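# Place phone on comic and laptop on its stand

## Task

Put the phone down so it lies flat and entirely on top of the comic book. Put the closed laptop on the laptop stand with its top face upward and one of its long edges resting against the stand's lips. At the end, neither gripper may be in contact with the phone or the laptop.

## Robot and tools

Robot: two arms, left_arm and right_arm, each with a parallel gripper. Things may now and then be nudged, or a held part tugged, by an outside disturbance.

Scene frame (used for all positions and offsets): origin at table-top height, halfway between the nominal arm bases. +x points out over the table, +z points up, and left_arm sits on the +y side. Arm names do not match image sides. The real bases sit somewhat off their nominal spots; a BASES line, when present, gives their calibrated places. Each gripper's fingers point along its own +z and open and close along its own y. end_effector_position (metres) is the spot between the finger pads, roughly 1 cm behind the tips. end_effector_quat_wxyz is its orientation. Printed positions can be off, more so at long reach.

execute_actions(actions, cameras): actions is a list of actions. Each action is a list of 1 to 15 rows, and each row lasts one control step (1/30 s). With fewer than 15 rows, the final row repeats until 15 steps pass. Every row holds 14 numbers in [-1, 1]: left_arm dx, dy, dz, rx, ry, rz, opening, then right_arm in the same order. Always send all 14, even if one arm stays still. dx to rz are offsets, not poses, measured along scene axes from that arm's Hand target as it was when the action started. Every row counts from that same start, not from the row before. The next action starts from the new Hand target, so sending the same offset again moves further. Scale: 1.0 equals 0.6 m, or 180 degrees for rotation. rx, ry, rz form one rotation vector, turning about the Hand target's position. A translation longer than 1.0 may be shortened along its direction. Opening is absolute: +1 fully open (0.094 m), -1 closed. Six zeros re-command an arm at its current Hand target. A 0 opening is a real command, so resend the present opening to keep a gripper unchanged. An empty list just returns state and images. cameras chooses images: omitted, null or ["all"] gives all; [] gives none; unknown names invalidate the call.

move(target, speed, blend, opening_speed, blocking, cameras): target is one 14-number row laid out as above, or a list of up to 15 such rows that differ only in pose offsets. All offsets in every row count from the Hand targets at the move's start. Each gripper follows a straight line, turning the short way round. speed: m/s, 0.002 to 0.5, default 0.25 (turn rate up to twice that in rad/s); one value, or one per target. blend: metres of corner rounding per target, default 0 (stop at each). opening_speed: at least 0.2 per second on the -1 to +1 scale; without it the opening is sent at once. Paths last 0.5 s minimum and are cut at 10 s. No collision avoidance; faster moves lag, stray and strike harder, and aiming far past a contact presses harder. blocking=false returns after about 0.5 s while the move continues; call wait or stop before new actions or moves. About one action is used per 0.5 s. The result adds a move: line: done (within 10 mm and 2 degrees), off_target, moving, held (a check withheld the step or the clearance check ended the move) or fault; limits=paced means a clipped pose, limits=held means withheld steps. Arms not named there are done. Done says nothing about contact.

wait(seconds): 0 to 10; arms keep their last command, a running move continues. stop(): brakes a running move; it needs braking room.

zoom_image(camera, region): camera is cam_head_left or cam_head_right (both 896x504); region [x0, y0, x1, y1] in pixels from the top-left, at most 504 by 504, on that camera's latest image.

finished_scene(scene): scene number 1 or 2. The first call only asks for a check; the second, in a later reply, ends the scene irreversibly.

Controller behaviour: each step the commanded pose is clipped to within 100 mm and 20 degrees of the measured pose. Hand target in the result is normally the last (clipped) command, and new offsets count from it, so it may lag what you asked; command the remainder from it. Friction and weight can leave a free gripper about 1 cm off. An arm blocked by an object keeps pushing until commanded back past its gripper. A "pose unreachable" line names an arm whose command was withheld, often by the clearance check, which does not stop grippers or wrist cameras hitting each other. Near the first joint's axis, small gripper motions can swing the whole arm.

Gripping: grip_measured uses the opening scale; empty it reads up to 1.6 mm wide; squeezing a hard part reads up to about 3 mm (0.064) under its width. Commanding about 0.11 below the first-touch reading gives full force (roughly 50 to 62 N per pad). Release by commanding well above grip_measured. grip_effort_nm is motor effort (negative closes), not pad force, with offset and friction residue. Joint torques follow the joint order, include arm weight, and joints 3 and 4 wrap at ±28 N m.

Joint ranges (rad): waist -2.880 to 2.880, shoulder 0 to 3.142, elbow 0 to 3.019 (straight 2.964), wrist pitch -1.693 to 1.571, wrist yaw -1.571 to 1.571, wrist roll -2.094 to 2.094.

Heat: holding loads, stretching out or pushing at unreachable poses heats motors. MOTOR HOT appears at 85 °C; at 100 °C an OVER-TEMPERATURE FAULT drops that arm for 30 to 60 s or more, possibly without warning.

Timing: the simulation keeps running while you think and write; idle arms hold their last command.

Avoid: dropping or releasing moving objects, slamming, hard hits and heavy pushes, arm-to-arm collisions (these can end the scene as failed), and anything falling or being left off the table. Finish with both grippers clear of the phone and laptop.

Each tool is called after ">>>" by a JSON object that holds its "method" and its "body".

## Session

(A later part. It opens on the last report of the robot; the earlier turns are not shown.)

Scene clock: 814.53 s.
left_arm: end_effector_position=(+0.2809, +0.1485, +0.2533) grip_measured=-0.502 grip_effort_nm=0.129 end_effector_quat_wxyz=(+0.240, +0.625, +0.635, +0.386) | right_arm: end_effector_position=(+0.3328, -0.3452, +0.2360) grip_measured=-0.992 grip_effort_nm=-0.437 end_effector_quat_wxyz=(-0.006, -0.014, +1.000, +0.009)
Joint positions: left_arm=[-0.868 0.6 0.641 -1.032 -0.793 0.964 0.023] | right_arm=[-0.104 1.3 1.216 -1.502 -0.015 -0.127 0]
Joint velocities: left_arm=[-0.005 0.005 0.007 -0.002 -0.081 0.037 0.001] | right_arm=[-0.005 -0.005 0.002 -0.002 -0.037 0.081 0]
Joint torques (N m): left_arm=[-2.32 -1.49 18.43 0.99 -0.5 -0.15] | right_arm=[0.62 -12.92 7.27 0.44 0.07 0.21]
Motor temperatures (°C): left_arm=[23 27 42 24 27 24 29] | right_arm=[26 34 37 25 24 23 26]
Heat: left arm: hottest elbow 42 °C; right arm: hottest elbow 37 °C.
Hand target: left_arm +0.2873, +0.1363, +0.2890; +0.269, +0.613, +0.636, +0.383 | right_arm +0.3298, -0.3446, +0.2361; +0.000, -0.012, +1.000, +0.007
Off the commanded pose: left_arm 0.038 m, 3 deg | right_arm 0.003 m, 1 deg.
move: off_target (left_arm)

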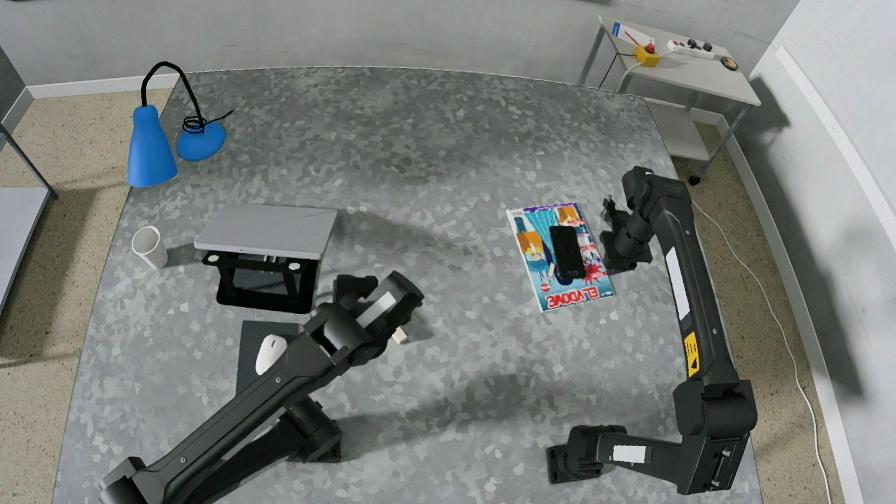

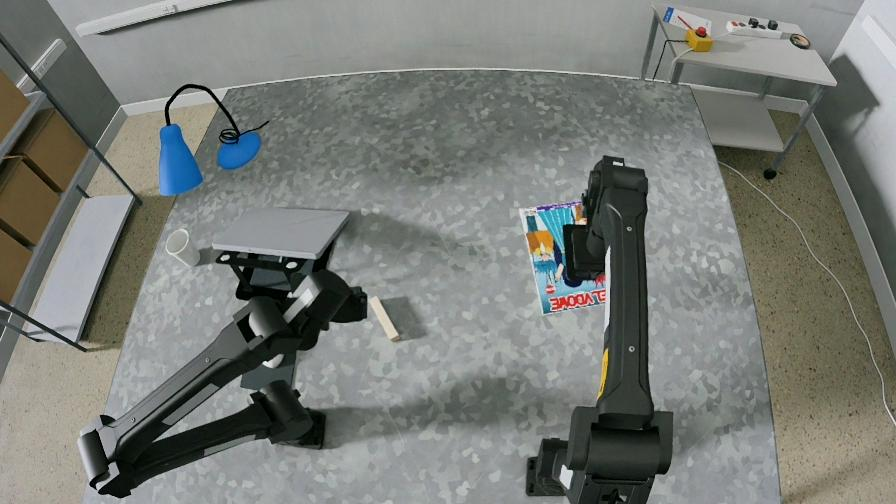

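>>> {"method": "zoom_image", "body": {"camera": "cam_head_right", "region": [260, 195, 360, 265]}}

>>> {"method": "zoom_image", "body": {"camera": "cam_head_left", "region": [250, 195, 350, 265]}}

>>> {"method": "zoom_image", "body": {"camera": "cam_head_left", "region": [190, 230, 330, 320]}}

Scaled by 5.040.

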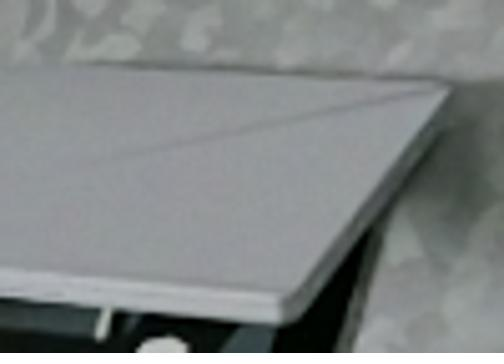

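Scaled by 5.040.

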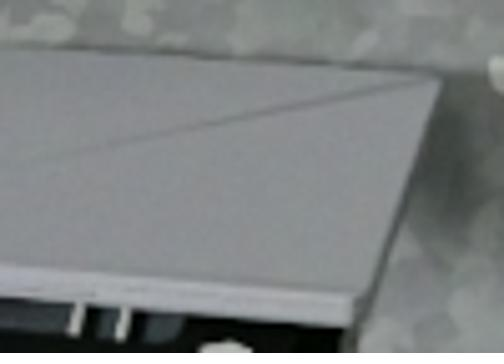

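Scaled by 3.600.

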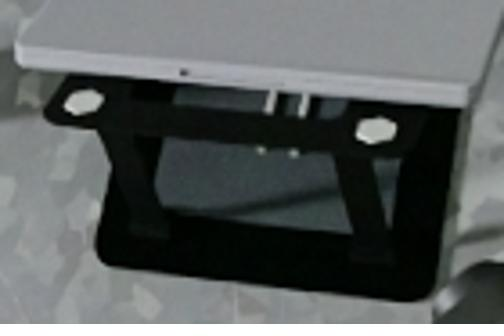

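>>> {"method": "move", "body": {"target": [[-0.04, 0.348, 0.0, 0, 0, 0, -1, 0, 0, 0, 0, 0, 0, -1],[0.09, 0.348, -0.17, 0, 0, 0, -1, 0, 0, 0, 0, 0, 0, -1]], "speed": 0.15, "cameras": ["cam_head_left","cam_head_right"]}}

>>> {"method": "zoom_image", "body": {"camera": "cam_head_left", "region": [190, 190, 340, 320]}}

>>> {"method": "zoom_image", "body": {"camera": "cam_head_right", "region": [200, 190, 360, 320]}}

Scene clock: 846.53 s.
left_arm: end_effector_position=(+0.3380, +0.3499, +0.1910) grip_measured=-0.987 grip_effort_nm=-0.691 end_effector_quat_wxyz=(+0.261, +0.614, +0.639, +0.384) | right_arm: end_effector_position=(+0.3328, -0.3452, +0.2360) grip_measured=-0.992 grip_effort_nm=-0.437 end_effector_quat_wxyz=(-0.006, -0.014, +1.000, +0.009)
Joint positions: left_arm=[0.412 0.603 0.42 -0.435 0.19 1.873 0.001] | right_arm=[-0.104 1.3 1.216 -1.502 -0.015 -0.127 0]
Joint velocities: left_arm=[-0.005 -0.005 -0.002 0.002 0.022 0.022 0] | right_arm=[0.005 -0.015 0.002 0.007 -0.037 -0.007 0.001]
Joint torques (N m): left_arm=[-2.78 -1.03 11.04 2.32 -0.07 -0.16] | right_arm=[0.67 -12.98 7.27 0.47 0.06 0.21]
Motor temperatures (°C): left_arm=[23 26 43 24 27 24 29] | right_arm=[26 34 37 25 24 23 26]
Heat: left arm: hottest elbow 43 °C; right arm: hottest elbow 37 °C.
Hand target: left_arm +0.3416, +0.3468, +0.1878; +0.265, +0.615, +0.637, +0.383 | right_arm +0.3298, -0.3446, +0.2361; +0.000, -0.012, +1.000, +0.007
Off the commanded pose: left_arm 0.007 m, 1 deg | right_arm 0.003 m, 1 deg.
move: done

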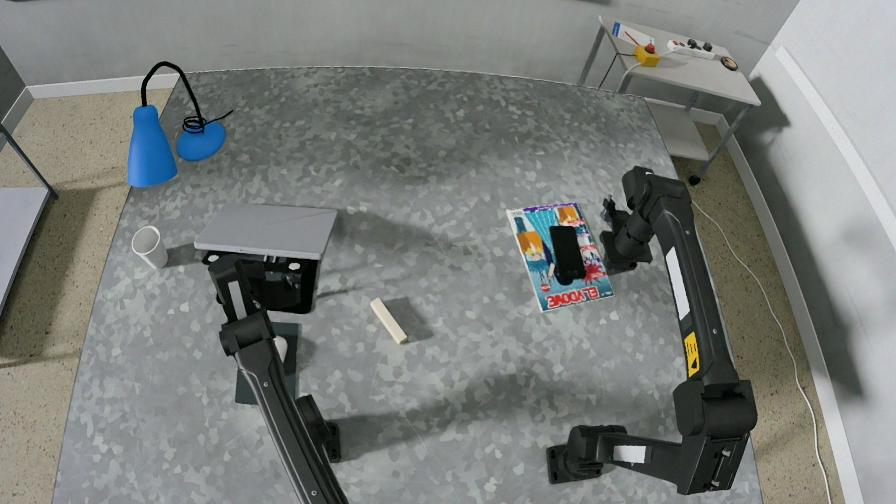

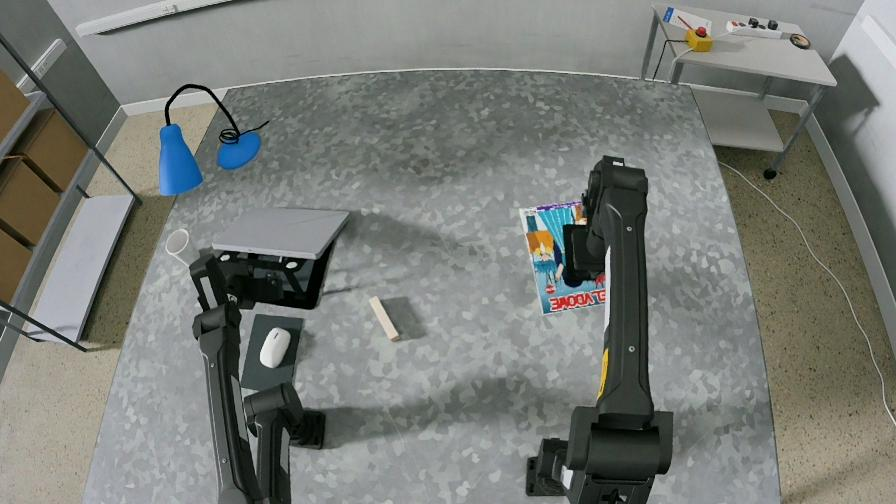

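Scaled by 3.360.

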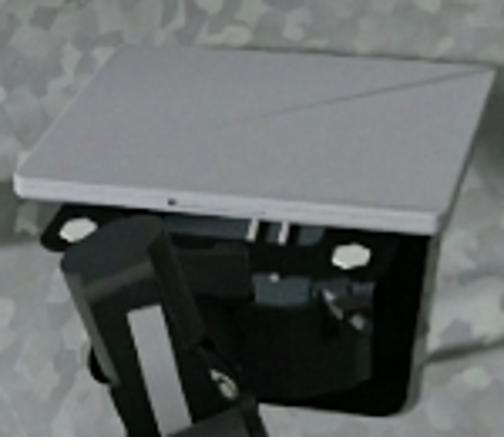

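Scaled by 3.150.

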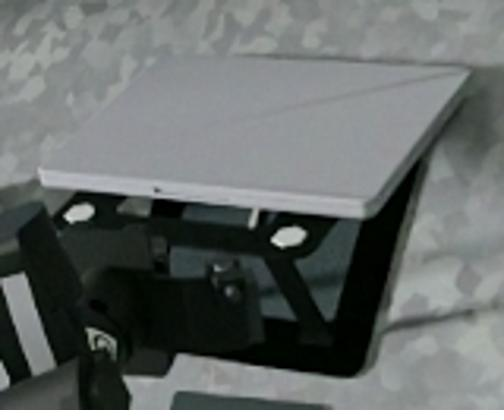

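>>> {"method": "move", "body": {"target": [0.083, -0.005, -0.058, 0, 0, 0, -1, 0, 0, 0, 0, 0, 0, -1], "speed": 0.03, "cameras": ["cam_head_left","cam_head_right"]}}

>>> {"method": "zoom_image", "body": {"camera": "cam_head_left", "region": [190, 190, 340, 320]}}

>>> {"method": "zoom_image", "body": {"camera": "cam_head_right", "region": [200, 190, 360, 320]}}

Scene clock: 851.97 s.
left_arm: end_effector_position=(+0.3885, +0.3477, +0.1577) grip_measured=-0.987 grip_effort_nm=-0.691 end_effector_quat_wxyz=(+0.262, +0.613, +0.638, +0.385) | right_arm: end_effector_position=(+0.3328, -0.3452, +0.2360) grip_measured=-0.992 grip_effort_nm=-0.437 end_effector_quat_wxyz=(-0.006, -0.014, +1.000, +0.009)
Joint positions: left_arm=[0.309 0.853 0.412 -0.166 0.107 1.813 0.001] | right_arm=[-0.104 1.3 1.216 -1.502 -0.015 -0.127 0]
Joint velocities: left_arm=[0.015 -0.005 0.007 0.007 0.022 -0.037 0] | right_arm=[-0.024 -0.005 -0.007 0.012 -0.007 -0.037 0.001]
Joint torques (N m): left_arm=[-2.78 -3.55 9.89 2.44 -0.07 -0.18] | right_arm=[0.67 -12.98 7.3 0.46 0.06 0.22]
Motor temperatures (°C): left_arm=[23 26 43 24 27 24 29] | right_arm=[26 34 37 25 24 23 26]
Heat: left arm: hottest elbow 43 °C; right arm: hottest elbow 37 °C.
Hand target: left_arm +0.3906, +0.3430, +0.1531; +0.265, +0.614, +0.637, +0.383 | right_arm +0.3298, -0.3446, +0.2361; +0.000, -0.012, +1.000, +0.007
Off the commanded pose: left_arm 0.007 m, 0 deg | right_arm 0.003 m, 1 deg.
move: done

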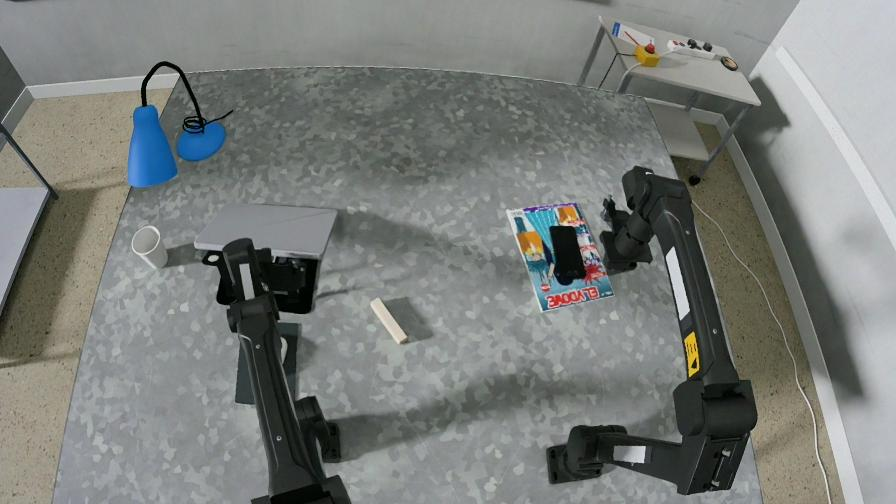

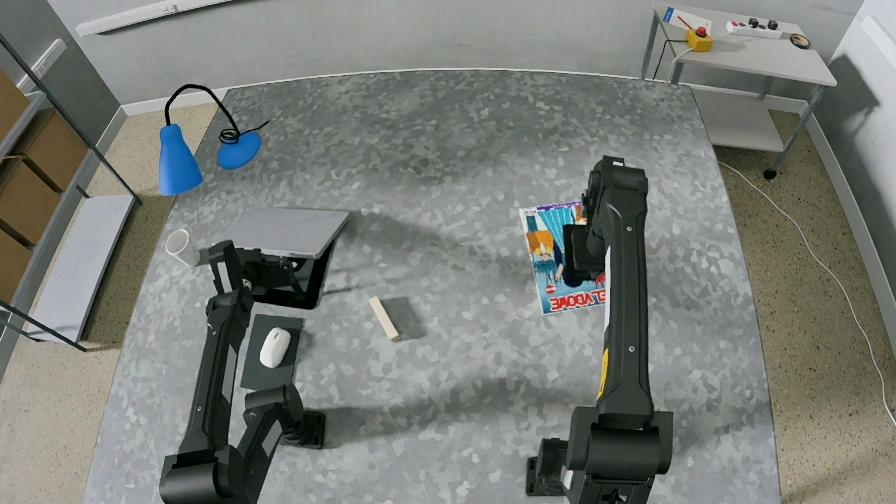

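Scaled by 3.360.

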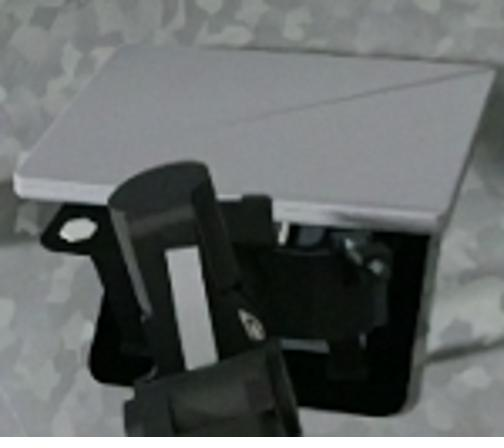

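Scaled by 3.150.

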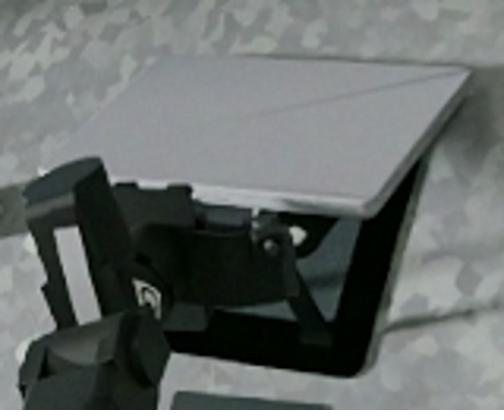

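>>> {"method": "move", "body": {"target": [0.035, -0.003, -0.02, 0, 0, 0, -1, 0, 0, 0, 0, 0, 0, -1], "speed": 0.03, "cameras": ["cam_head_left","cam_head_right"]}}

>>> {"method": "zoom_image", "body": {"camera": "cam_head_left", "region": [190, 190, 340, 320]}}

>>> {"method": "zoom_image", "body": {"camera": "cam_head_right", "region": [200, 190, 360, 320]}}

Scene clock: 855.67 s.
left_arm: end_effector_position=(+0.4052, +0.3430, +0.1400) grip_measured=-0.987 grip_effort_nm=-0.686 end_effector_quat_wxyz=(+0.261, +0.616, +0.639, +0.380) | right_arm: end_effector_position=(+0.3328, -0.3452, +0.2360) grip_measured=-0.992 grip_effort_nm=-0.437 end_effector_quat_wxyz=(-0.006, -0.014, +1.000, +0.009)
Joint positions: left_arm=[0.272 0.954 0.412 -0.075 0.081 1.793 0.001] | right_arm=[-0.104 1.3 1.216 -1.502 -0.015 -0.127 0]
Joint velocities: left_arm=[-0.005 -0.005 0.002 -0.022 0.037 0.066 0.001] | right_arm=[-0.015 -0.015 -0.002 0.002 -0.095 0.066 -0.001]
Joint torques (N m): left_arm=[-2.55 -4.78 10.92 2.56 -0.11 -0.15] | right_arm=[0.62 -12.92 7.27 0.47 0.06 0.21]
Motor temperatures (°C): left_arm=[23 26 43 24 27 24 29] | right_arm=[26 34 37 25 24 23 26]
Heat: left arm: hottest elbow 43 °C; right arm: hottest elbow 37 °C.
Hand target: left_arm +0.4113, +0.3409, +0.1411; +0.265, +0.614, +0.637, +0.383 | right_arm +0.3298, -0.3446, +0.2361; +0.000, -0.012, +1.000, +0.007
Off the commanded pose: left_arm 0.007 m, 1 deg | right_arm 0.003 m, 1 deg.
move: done

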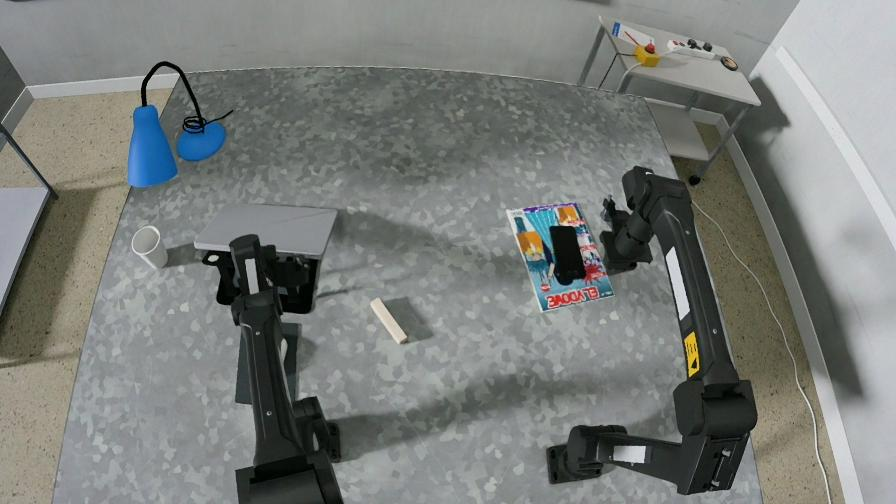

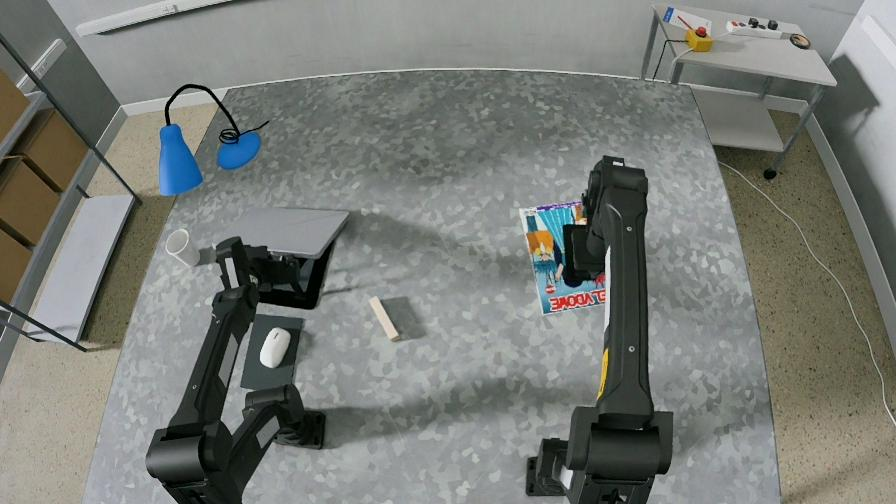

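Scaled by 3.360.

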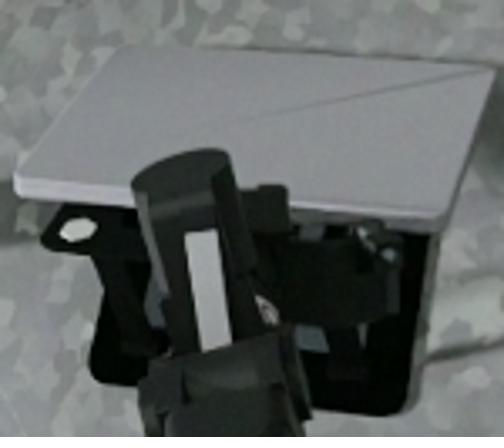

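Scaled by 3.150.

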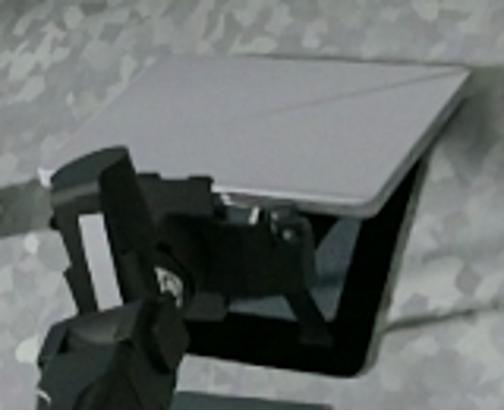

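>>> {"method": "move", "body": {"target": [[-0.05, 0, 0.035, 0, 0, 0, -1, 0, 0, 0, 0, 0, 0, -1],[-0.05, 0.0, 0.055, 0, 0, 0, -1, 0, 0, 0, 0, 0, 0, -1],[-0.01, 0.0, 0.03, 0, 0, 0, -1, 0, 0, 0, 0, 0, 0, -1]], "speed": 0.03, "cameras": ["cam_head_left","cam_head_right"]}}

>>> {"method": "zoom_image", "body": {"camera": "cam_head_left", "region": [190, 190, 340, 320]}}

>>> {"method": "zoom_image", "body": {"camera": "cam_head_right", "region": [200, 190, 360, 320]}}

Scene clock: 863.87 s.
left_arm: end_effector_position=(+0.3922, +0.3418, +0.1446) grip_measured=-0.987 grip_effort_nm=-0.691 end_effector_quat_wxyz=(+0.255, +0.618, +0.645, +0.371) | right_arm: end_effector_position=(+0.3328, -0.3452, +0.2360) grip_measured=-0.992 grip_effort_nm=-0.442 end_effector_quat_wxyz=(-0.006, -0.014, +1.000, +0.009)
Joint positions: left_arm=[0.281 0.894 0.412 -0.159 0.084 1.796 0.001] | right_arm=[-0.104 1.3 1.216 -1.502 -0.015 -0.127 0]
Joint velocities: left_arm=[-0.024 -0.015 0.002 -0.022 -0.007 -0.007 0] | right_arm=[-0.005 -0.015 0.002 0.017 -0.095 0.037 0]
Joint torques (N m): left_arm=[-2.2 -3.66 13.11 2.43 -0.11 -0.12] | right_arm=[0.67 -12.86 7.28 0.44 0.07 0.22]
Motor temperatures (°C): left_arm=[23 26 42 24 27 24 29] | right_arm=[26 34 37 25 24 23 26]
Heat: left arm: hottest elbow 42 °C; right arm: hottest elbow 37 °C.
Hand target: left_arm +0.4055, +0.3410, +0.1590; +0.265, +0.614, +0.637, +0.383 | right_arm +0.3298, -0.3446, +0.2361; +0.000, -0.012, +1.000, +0.007
Off the commanded pose: left_arm 0.020 m, 2 deg | right_arm 0.003 m, 1 deg.
move: off_target (left_arm)

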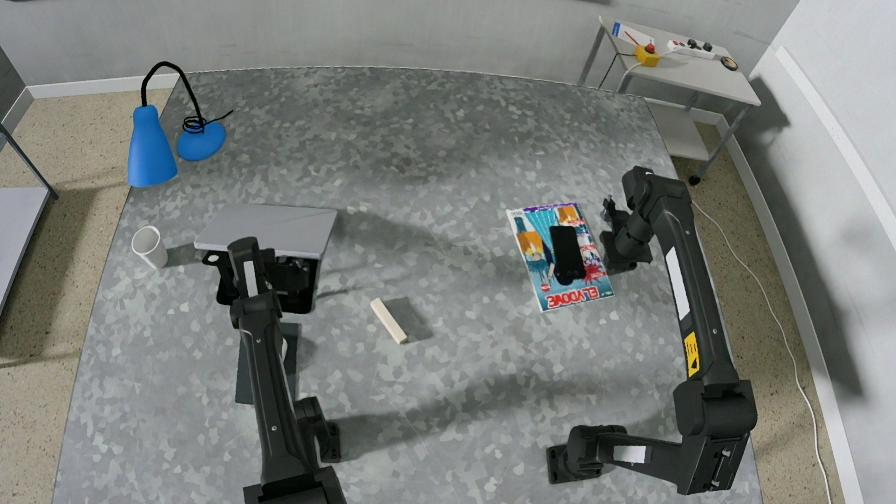

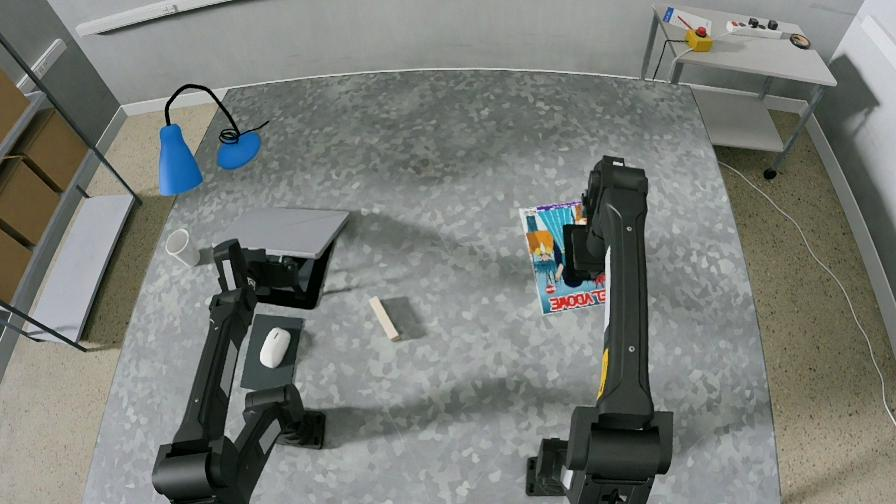

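Scaled by 3.360.

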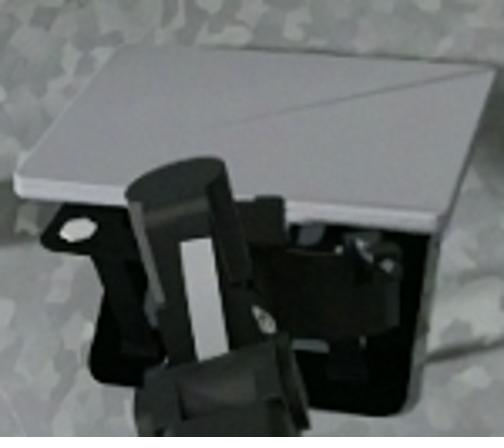

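Scaled by 3.150.

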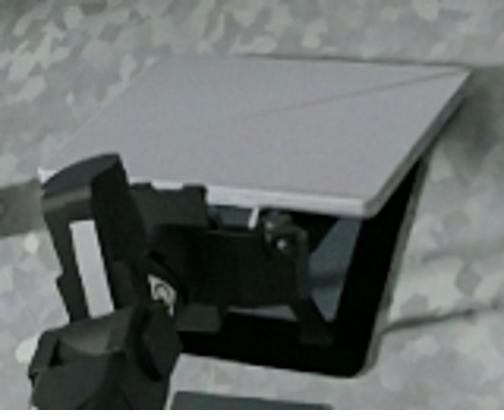

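>>> {"method": "move", "body": {"target": [[-0.06, 0, 0.06, 0, 0, 0, -1, 0, 0, 0, 0, 0, 0, -1],[0.0, 0.0, 0.015, 0, 0, 0, -1, 0, 0, 0, 0, 0, 0, -1],[0.02, 0.0, 0.003, 0, 0, 0, -1, 0, 0, 0, 0, 0, 0, -1]], "speed": 0.04, "cameras": ["cam_head_left","cam_head_right"]}}

>>> {"method": "zoom_image", "body": {"camera": "cam_head_left", "region": [190, 190, 340, 320]}}

>>> {"method": "zoom_image", "body": {"camera": "cam_head_right", "region": [200, 190, 360, 320]}}

Scene clock: 870.27 s.
left_arm: end_effector_position=(+0.3969, +0.3396, +0.1396) grip_measured=-0.987 grip_effort_nm=-0.686 end_effector_quat_wxyz=(+0.255, +0.618, +0.646, +0.368) | right_arm: end_effector_position=(+0.3328, -0.3452, +0.2360) grip_measured=-0.992 grip_effort_nm=-0.442 end_effector_quat_wxyz=(-0.006, -0.014, +1.000, +0.009)
Joint positions: left_arm=[0.267 0.922 0.412 -0.135 0.074 1.784 0.001] | right_arm=[-0.104 1.3 1.216 -1.502 -0.015 -0.127 0]
Joint velocities: left_arm=[0.005 -0.005 0.002 0.002 0.007 -0.007 0] | right_arm=[-0.024 0.015 -0.022 -0.002 0.007 -0.007 0]
Joint torques (N m): left_arm=[-2.96 -3.55 15.21 2.15 -0.15 -0.08] | right_arm=[0.67 -12.98 7.28 0.46 0.06 0.21]
Motor temperatures (°C): left_arm=[23 26 42 24 27 24 29] | right_arm=[26 34 37 25 24 23 26]
Heat: left arm: hottest elbow 42 °C; right arm: hottest elbow 37 °C.
Hand target: left_arm +0.4176, +0.3408, +0.1607; +0.265, +0.614, +0.637, +0.383 | right_arm +0.3298, -0.3446, +0.2361; +0.000, -0.012, +1.000, +0.007
Off the commanded pose: left_arm 0.030 m, 2 deg | right_arm 0.003 m, 1 deg.
move: off_target (left_arm)

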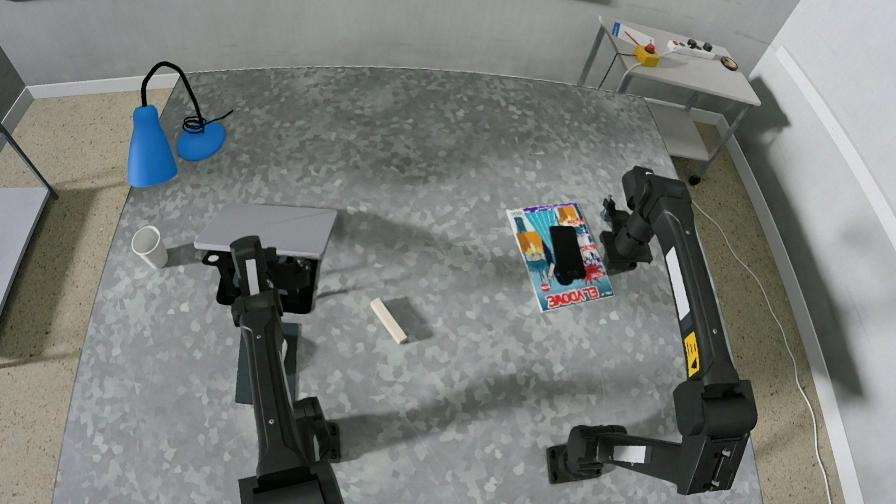

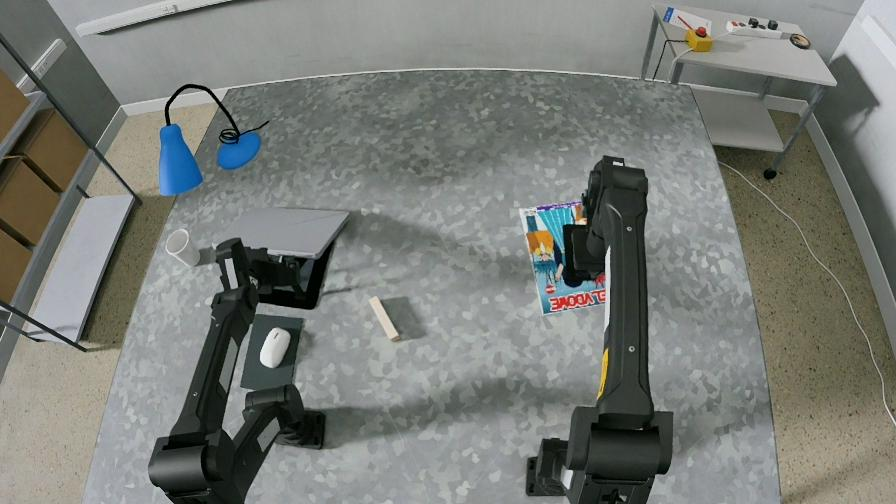

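Scaled by 3.360.

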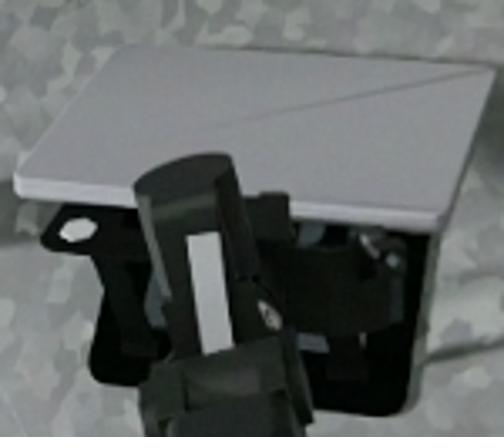

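Scaled by 3.150.

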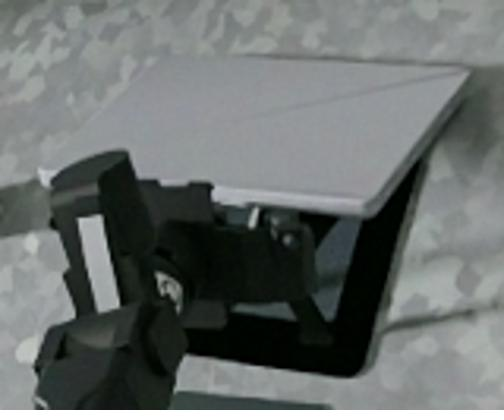

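>>> {"method": "move", "body": {"target": [[-0.13, 0, 0.14, 0, 0, 0, -1, 0, 0, 0, 0, 0, 0, -1],[-0.03, 0.0, 0.05, 0, 0, 0, -1, 0, 0, 0, 0, 0, 0, -1]], "speed": 0.08, "cameras": ["cam_head_left","cam_head_right"]}}

>>> {"method": "zoom_image", "body": {"camera": "cam_head_left", "region": [190, 190, 340, 320]}}

>>> {"method": "zoom_image", "body": {"camera": "cam_head_right", "region": [200, 190, 360, 320]}}

Scene clock: 876.03 s.
left_arm: end_effector_position=(+0.3862, +0.3420, +0.1736) grip_measured=-0.987 grip_effort_nm=-0.681 end_effector_quat_wxyz=(+0.254, +0.619, +0.645, +0.369) | right_arm: end_effector_position=(+0.3328, -0.3452, +0.2360) grip_measured=-0.992 grip_effort_nm=-0.442 end_effector_quat_wxyz=(-0.006, -0.014, +1.000, +0.009)
Joint positions: left_arm=[0.289 0.819 0.465 -0.291 0.09 1.801 0.001] | right_arm=[-0.104 1.3 1.216 -1.502 -0.015 -0.127 0]
Joint velocities: left_arm=[-0.005 -0.005 -0.007 0.002 0.022 -0.022 0.001] | right_arm=[-0.015 0.005 -0.007 -0.007 0.037 0.037 0]
Joint torques (N m): left_arm=[-2.73 -3.49 13.91 2.33 -0.07 -0.15] | right_arm=[0.73 -12.86 7.28 0.44 0.06 0.21]
Motor temperatures (°C): left_arm=[23 26 43 24 27 24 29] | right_arm=[26 34 37 25 24 23 26]
Heat: left arm: hottest elbow 43 °C; right arm: hottest elbow 37 °C.
Hand target: left_arm +0.4001, +0.3411, +0.1909; +0.265, +0.614, +0.637, +0.383 | right_arm +0.3298, -0.3446, +0.2361; +0.000, -0.012, +1.000, +0.007
Off the commanded pose: left_arm 0.022 m, 2 deg | right_arm 0.003 m, 1 deg.
move: off_target (left_arm)

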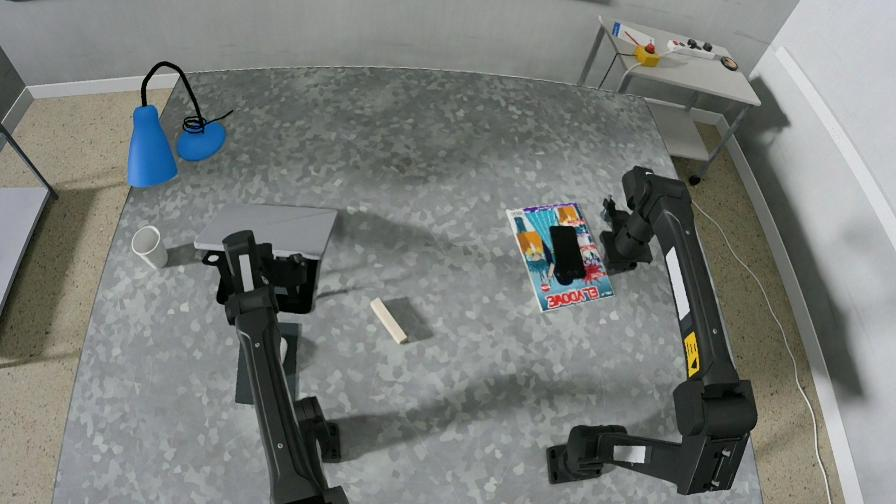

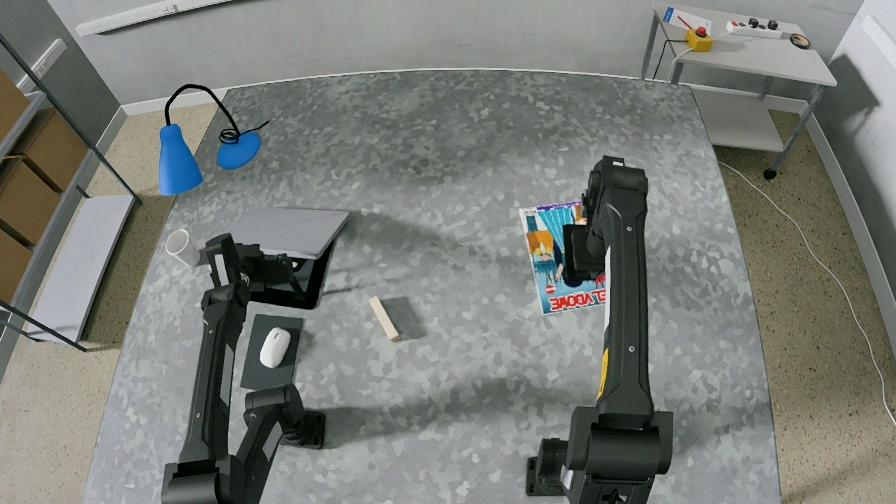

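Scaled by 3.360.

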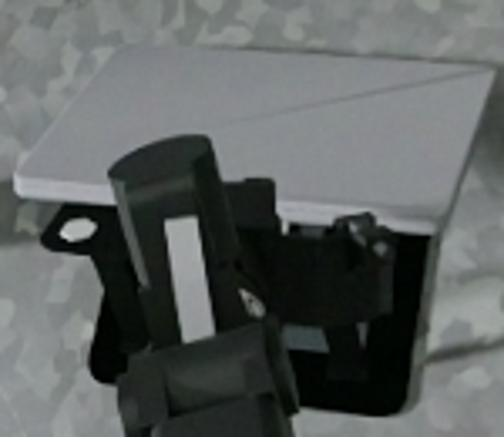

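Scaled by 3.150.

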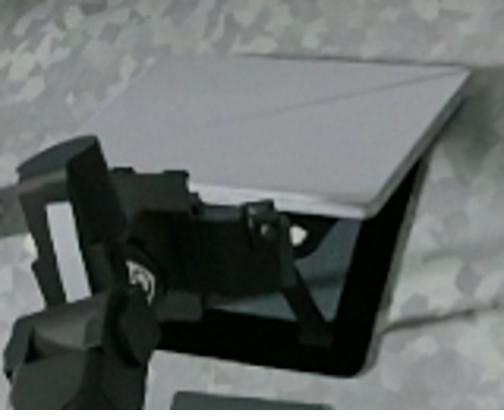

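>>> {"method": "move", "body": {"target": [0.025, 0, -0.025, 0, 0, 0, -1, 0, 0, 0, 0, 0, 0, -1], "speed": 0.04, "cameras": ["cam_head_left","cam_head_right"]}}

>>> {"method": "zoom_image", "body": {"camera": "cam_head_left", "region": [190, 190, 340, 320]}}

>>> {"method": "zoom_image", "body": {"camera": "cam_head_right", "region": [200, 190, 360, 320]}}

Scene clock: 880.23 s.
left_arm: end_effector_position=(+0.4023, +0.3426, +0.1624) grip_measured=-0.987 grip_effort_nm=-0.686 end_effector_quat_wxyz=(+0.255, +0.618, +0.644, +0.372) | right_arm: end_effector_position=(+0.3328, -0.3452, +0.2360) grip_measured=-0.992 grip_effort_nm=-0.442 end_effector_quat_wxyz=(-0.006, -0.014, +1.000, +0.009)
Joint positions: left_arm=[0.27 0.898 0.465 -0.204 0.075 1.79 0.001] | right_arm=[-0.104 1.3 1.216 -1.502 -0.015 -0.127 0]
Joint velocities: left_arm=[-0.005 -0.005 0.007 0.012 -0.037 -0.066 -0.001] | right_arm=[-0.015 0.015 0.007 -0.012 0.022 -0.007 0]
Joint torques (N m): left_arm=[-2.37 -3.6 13.15 2.61 -0.1 -0.11] | right_arm=[0.67 -12.86 7.28 0.44 0.06 0.21]
Motor temperatures (°C): left_arm=[23 26 44 24 27 24 29] | right_arm=[26 34 37 25 24 23 26]
Heat: left arm: hottest elbow 44 °C; right arm: hottest elbow 37 °C.
Hand target: left_arm +0.4148, +0.3409, +0.1759; +0.266, +0.614, +0.637, +0.383 | right_arm +0.3298, -0.3446, +0.2361; +0.000, -0.012, +1.000, +0.007
Off the commanded pose: left_arm 0.019 m, 2 deg | right_arm 0.003 m, 1 deg.
move: off_target (left_arm)

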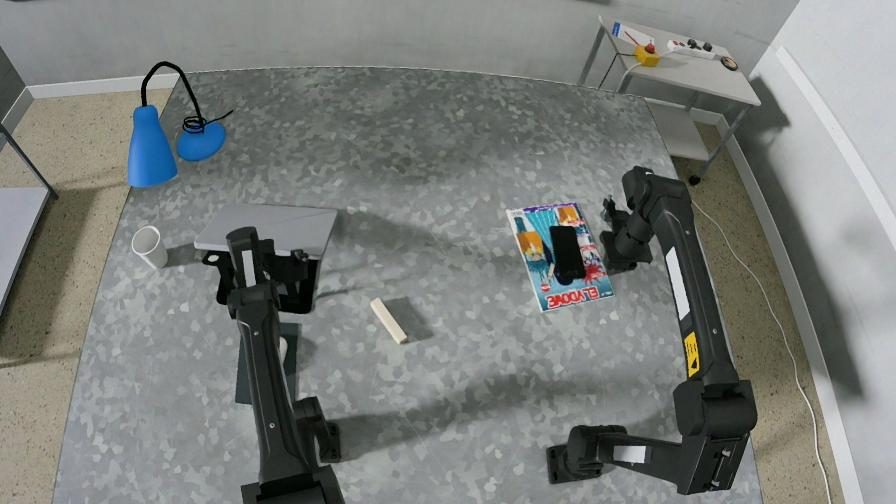

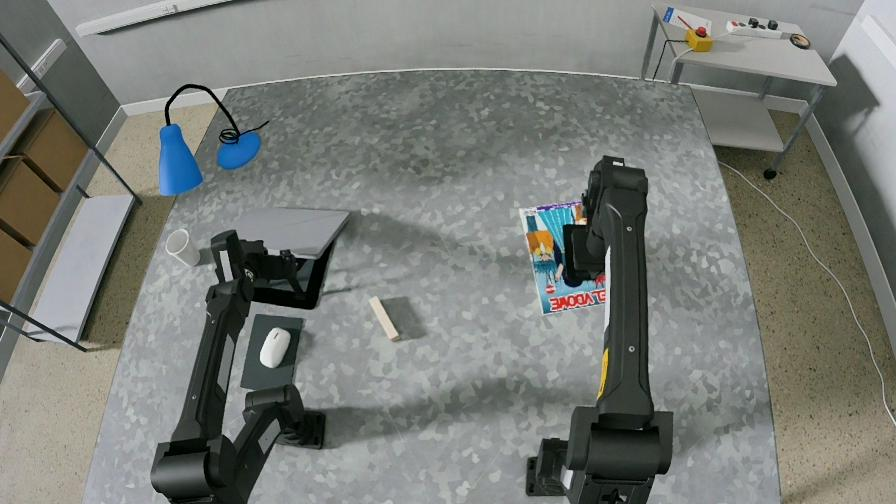

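Scaled by 3.360.

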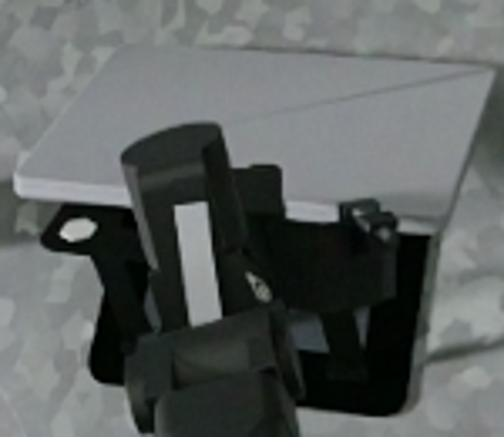

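Scaled by 3.150.

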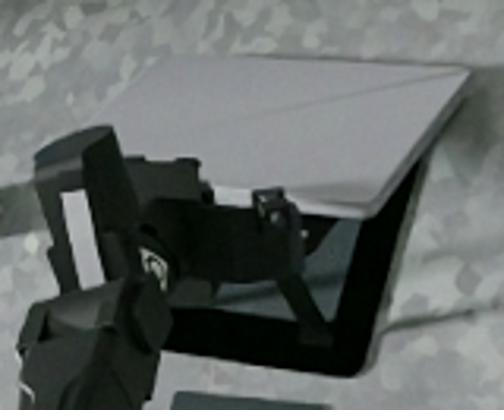

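>>> {"method": "execute_actions", "body": {"actions": []}}

>>> {"method": "zoom_image", "body": {"camera": "cam_head_left", "region": [190, 180, 360, 290]}}

>>> {"method": "zoom_image", "body": {"camera": "cam_head_right", "region": [190, 180, 370, 300]}}

Scene clock: 890.50 s.
left_arm: end_effector_position=(+0.4024, +0.3426, +0.1625) grip_measured=-0.987 grip_effort_nm=-0.686 end_effector_quat_wxyz=(+0.255, +0.618, +0.644, +0.372) | right_arm: end_effector_position=(+0.3328, -0.3452, +0.2360) grip_measured=-0.992 grip_effort_nm=-0.442 end_effector_quat_wxyz=(-0.006, -0.014, +1.000, +0.009)
Joint positions: left_arm=[0.27 0.898 0.465 -0.204 0.075 1.79 0.001] | right_arm=[-0.104 1.3 1.216 -1.502 -0.015 -0.127 0]
Joint velocities: left_arm=[0.005 -0.005 -0.012 0.002 -0.037 0.022 0.001] | right_arm=[-0.015 -0.005 -0.007 0.017 0.037 -0.051 0]
Joint torques (N m): left_arm=[-2.96 -4.42 13.12 2.3 -0.03 -0.2] | right_arm=[0.62 -12.86 7.28 0.47 0.06 0.21]
Motor temperatures (°C): left_arm=[23 26 44 24 27 24 29] | right_arm=[26 34 37 25 24 23 26]
Heat: left arm: hottest elbow 44 °C; right arm: hottest elbow 37 °C.
Hand target: left_arm +0.4149, +0.3409, +0.1759; +0.266, +0.614, +0.637, +0.383 | right_arm +0.3298, -0.3446, +0.2361; +0.000, -0.012, +1.000, +0.007
Tool commands: left_gripper/opening=-1.0 right_gripper/opening=-1.0
Off the commanded pose: left_arm 0.019 m, 2 deg | right_arm 0.003 m, 1 deg.

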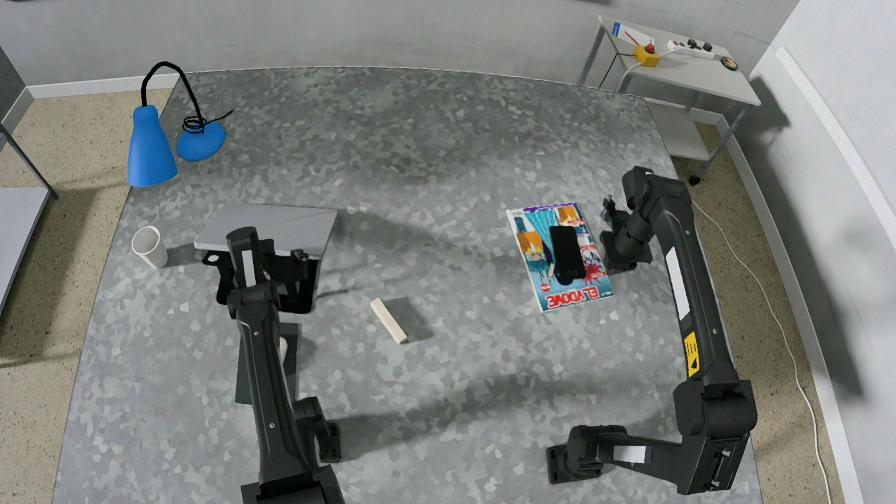

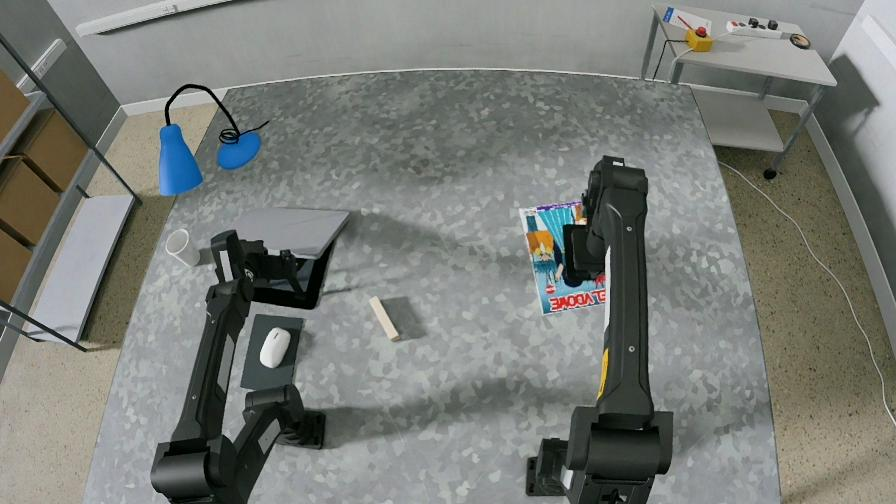

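Scaled by 2.965.

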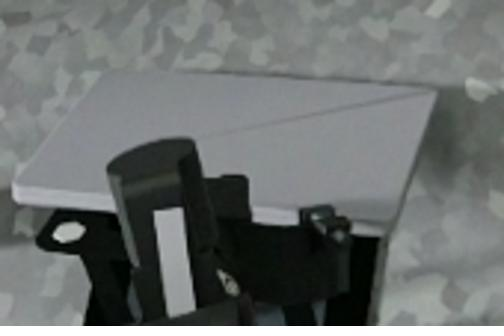

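Scaled by 2.800.

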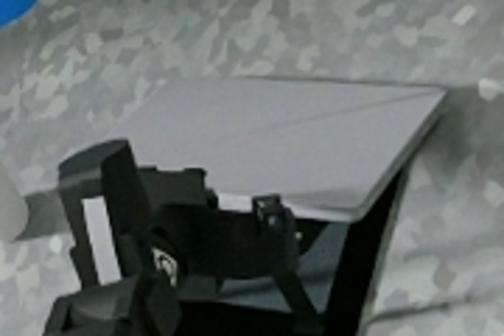

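>>> {"method": "move", "body": {"target": [[-0.075,0,0.01,0,0,0,-1,0,0,0,0,0,0,-1],[-0.075,0,-0.017,0,0,0,-1,0,0,0,0,0,0,-1]], "speed": 0.08}}

>>> {"method": "zoom_image", "body": {"camera": "cam_head_right", "region": [200, 190, 360, 310]}}

>>> {"method": "zoom_image", "body": {"camera": "cam_head_left", "region": [190, 190, 350, 310]}}

Scene clock: 897.10 s.
left_arm: end_effector_position=(+0.3702, +0.3367, +0.1661) grip_measured=-0.987 grip_effort_nm=-0.686 end_effector_quat_wxyz=(+0.265, +0.618, +0.638, +0.376) | right_arm: end_effector_position=(+0.3328, -0.3452, +0.2360) grip_measured=-0.992 grip_effort_nm=-0.442 end_effector_quat_wxyz=(-0.006, -0.014, +1.000, +0.009)
Joint positions: left_arm=[0.302 0.752 0.404 -0.272 0.118 1.809 0.001] | right_arm=[-0.104 1.3 1.216 -1.502 -0.015 -0.127 0]
Joint velocities: left_arm=[-0.005 -0.015 -0.002 0.002 -0.066 -0.051 -0.001] | right_arm=[0.015 -0.005 0.007 -0.012 -0.037 -0.022 -0.001]
Joint torques (N m): left_arm=[-1.14 -3.02 10.58 2.33 0.17 0.09] | right_arm=[0.67 -12.92 7.3 0.47 0.06 0.21]
Motor temperatures (°C): left_arm=[23 26 44 24 27 24 29] | right_arm=[26 34 37 25 24 23 26]
Heat: left arm: hottest elbow 44 °C; right arm: hottest elbow 37 °C.
Hand target: left_arm +0.3698, +0.3416, +0.1657; +0.265, +0.614, +0.637, +0.383 | right_arm +0.3298, -0.3446, +0.2361; +0.000, -0.012, +1.000, +0.007
Off the commanded pose: left_arm 0.004 m, 1 deg | right_arm 0.003 m, 1 deg.
move: done

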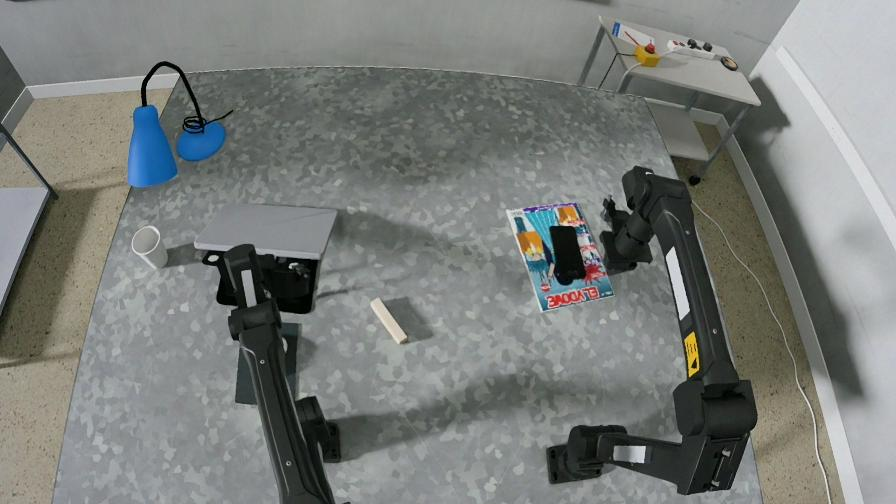

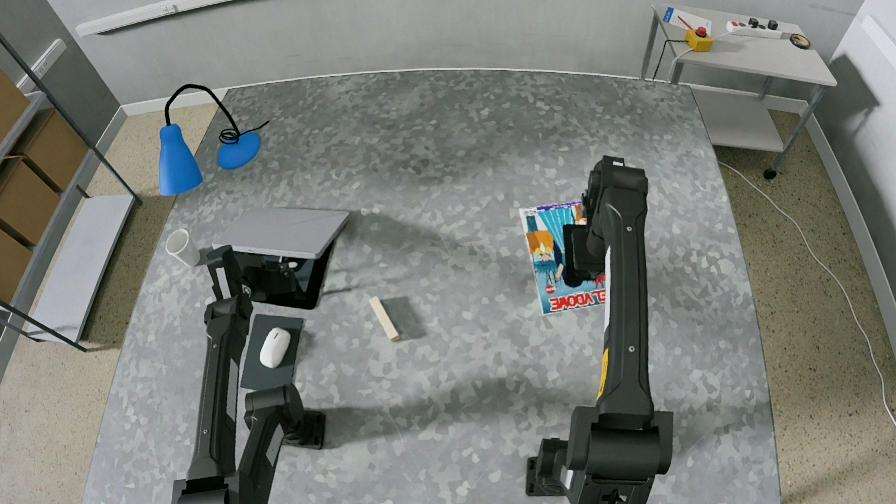

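Scaled by 3.150.

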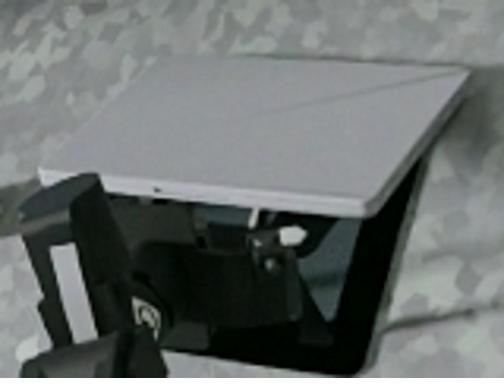

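Scaled by 3.150.

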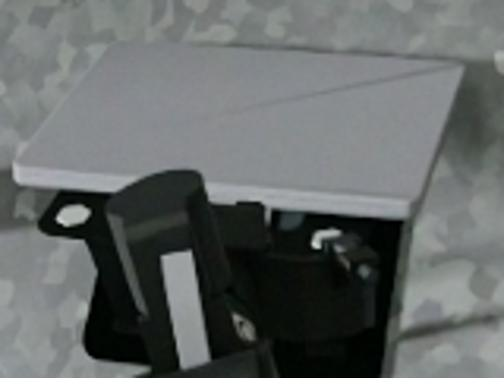

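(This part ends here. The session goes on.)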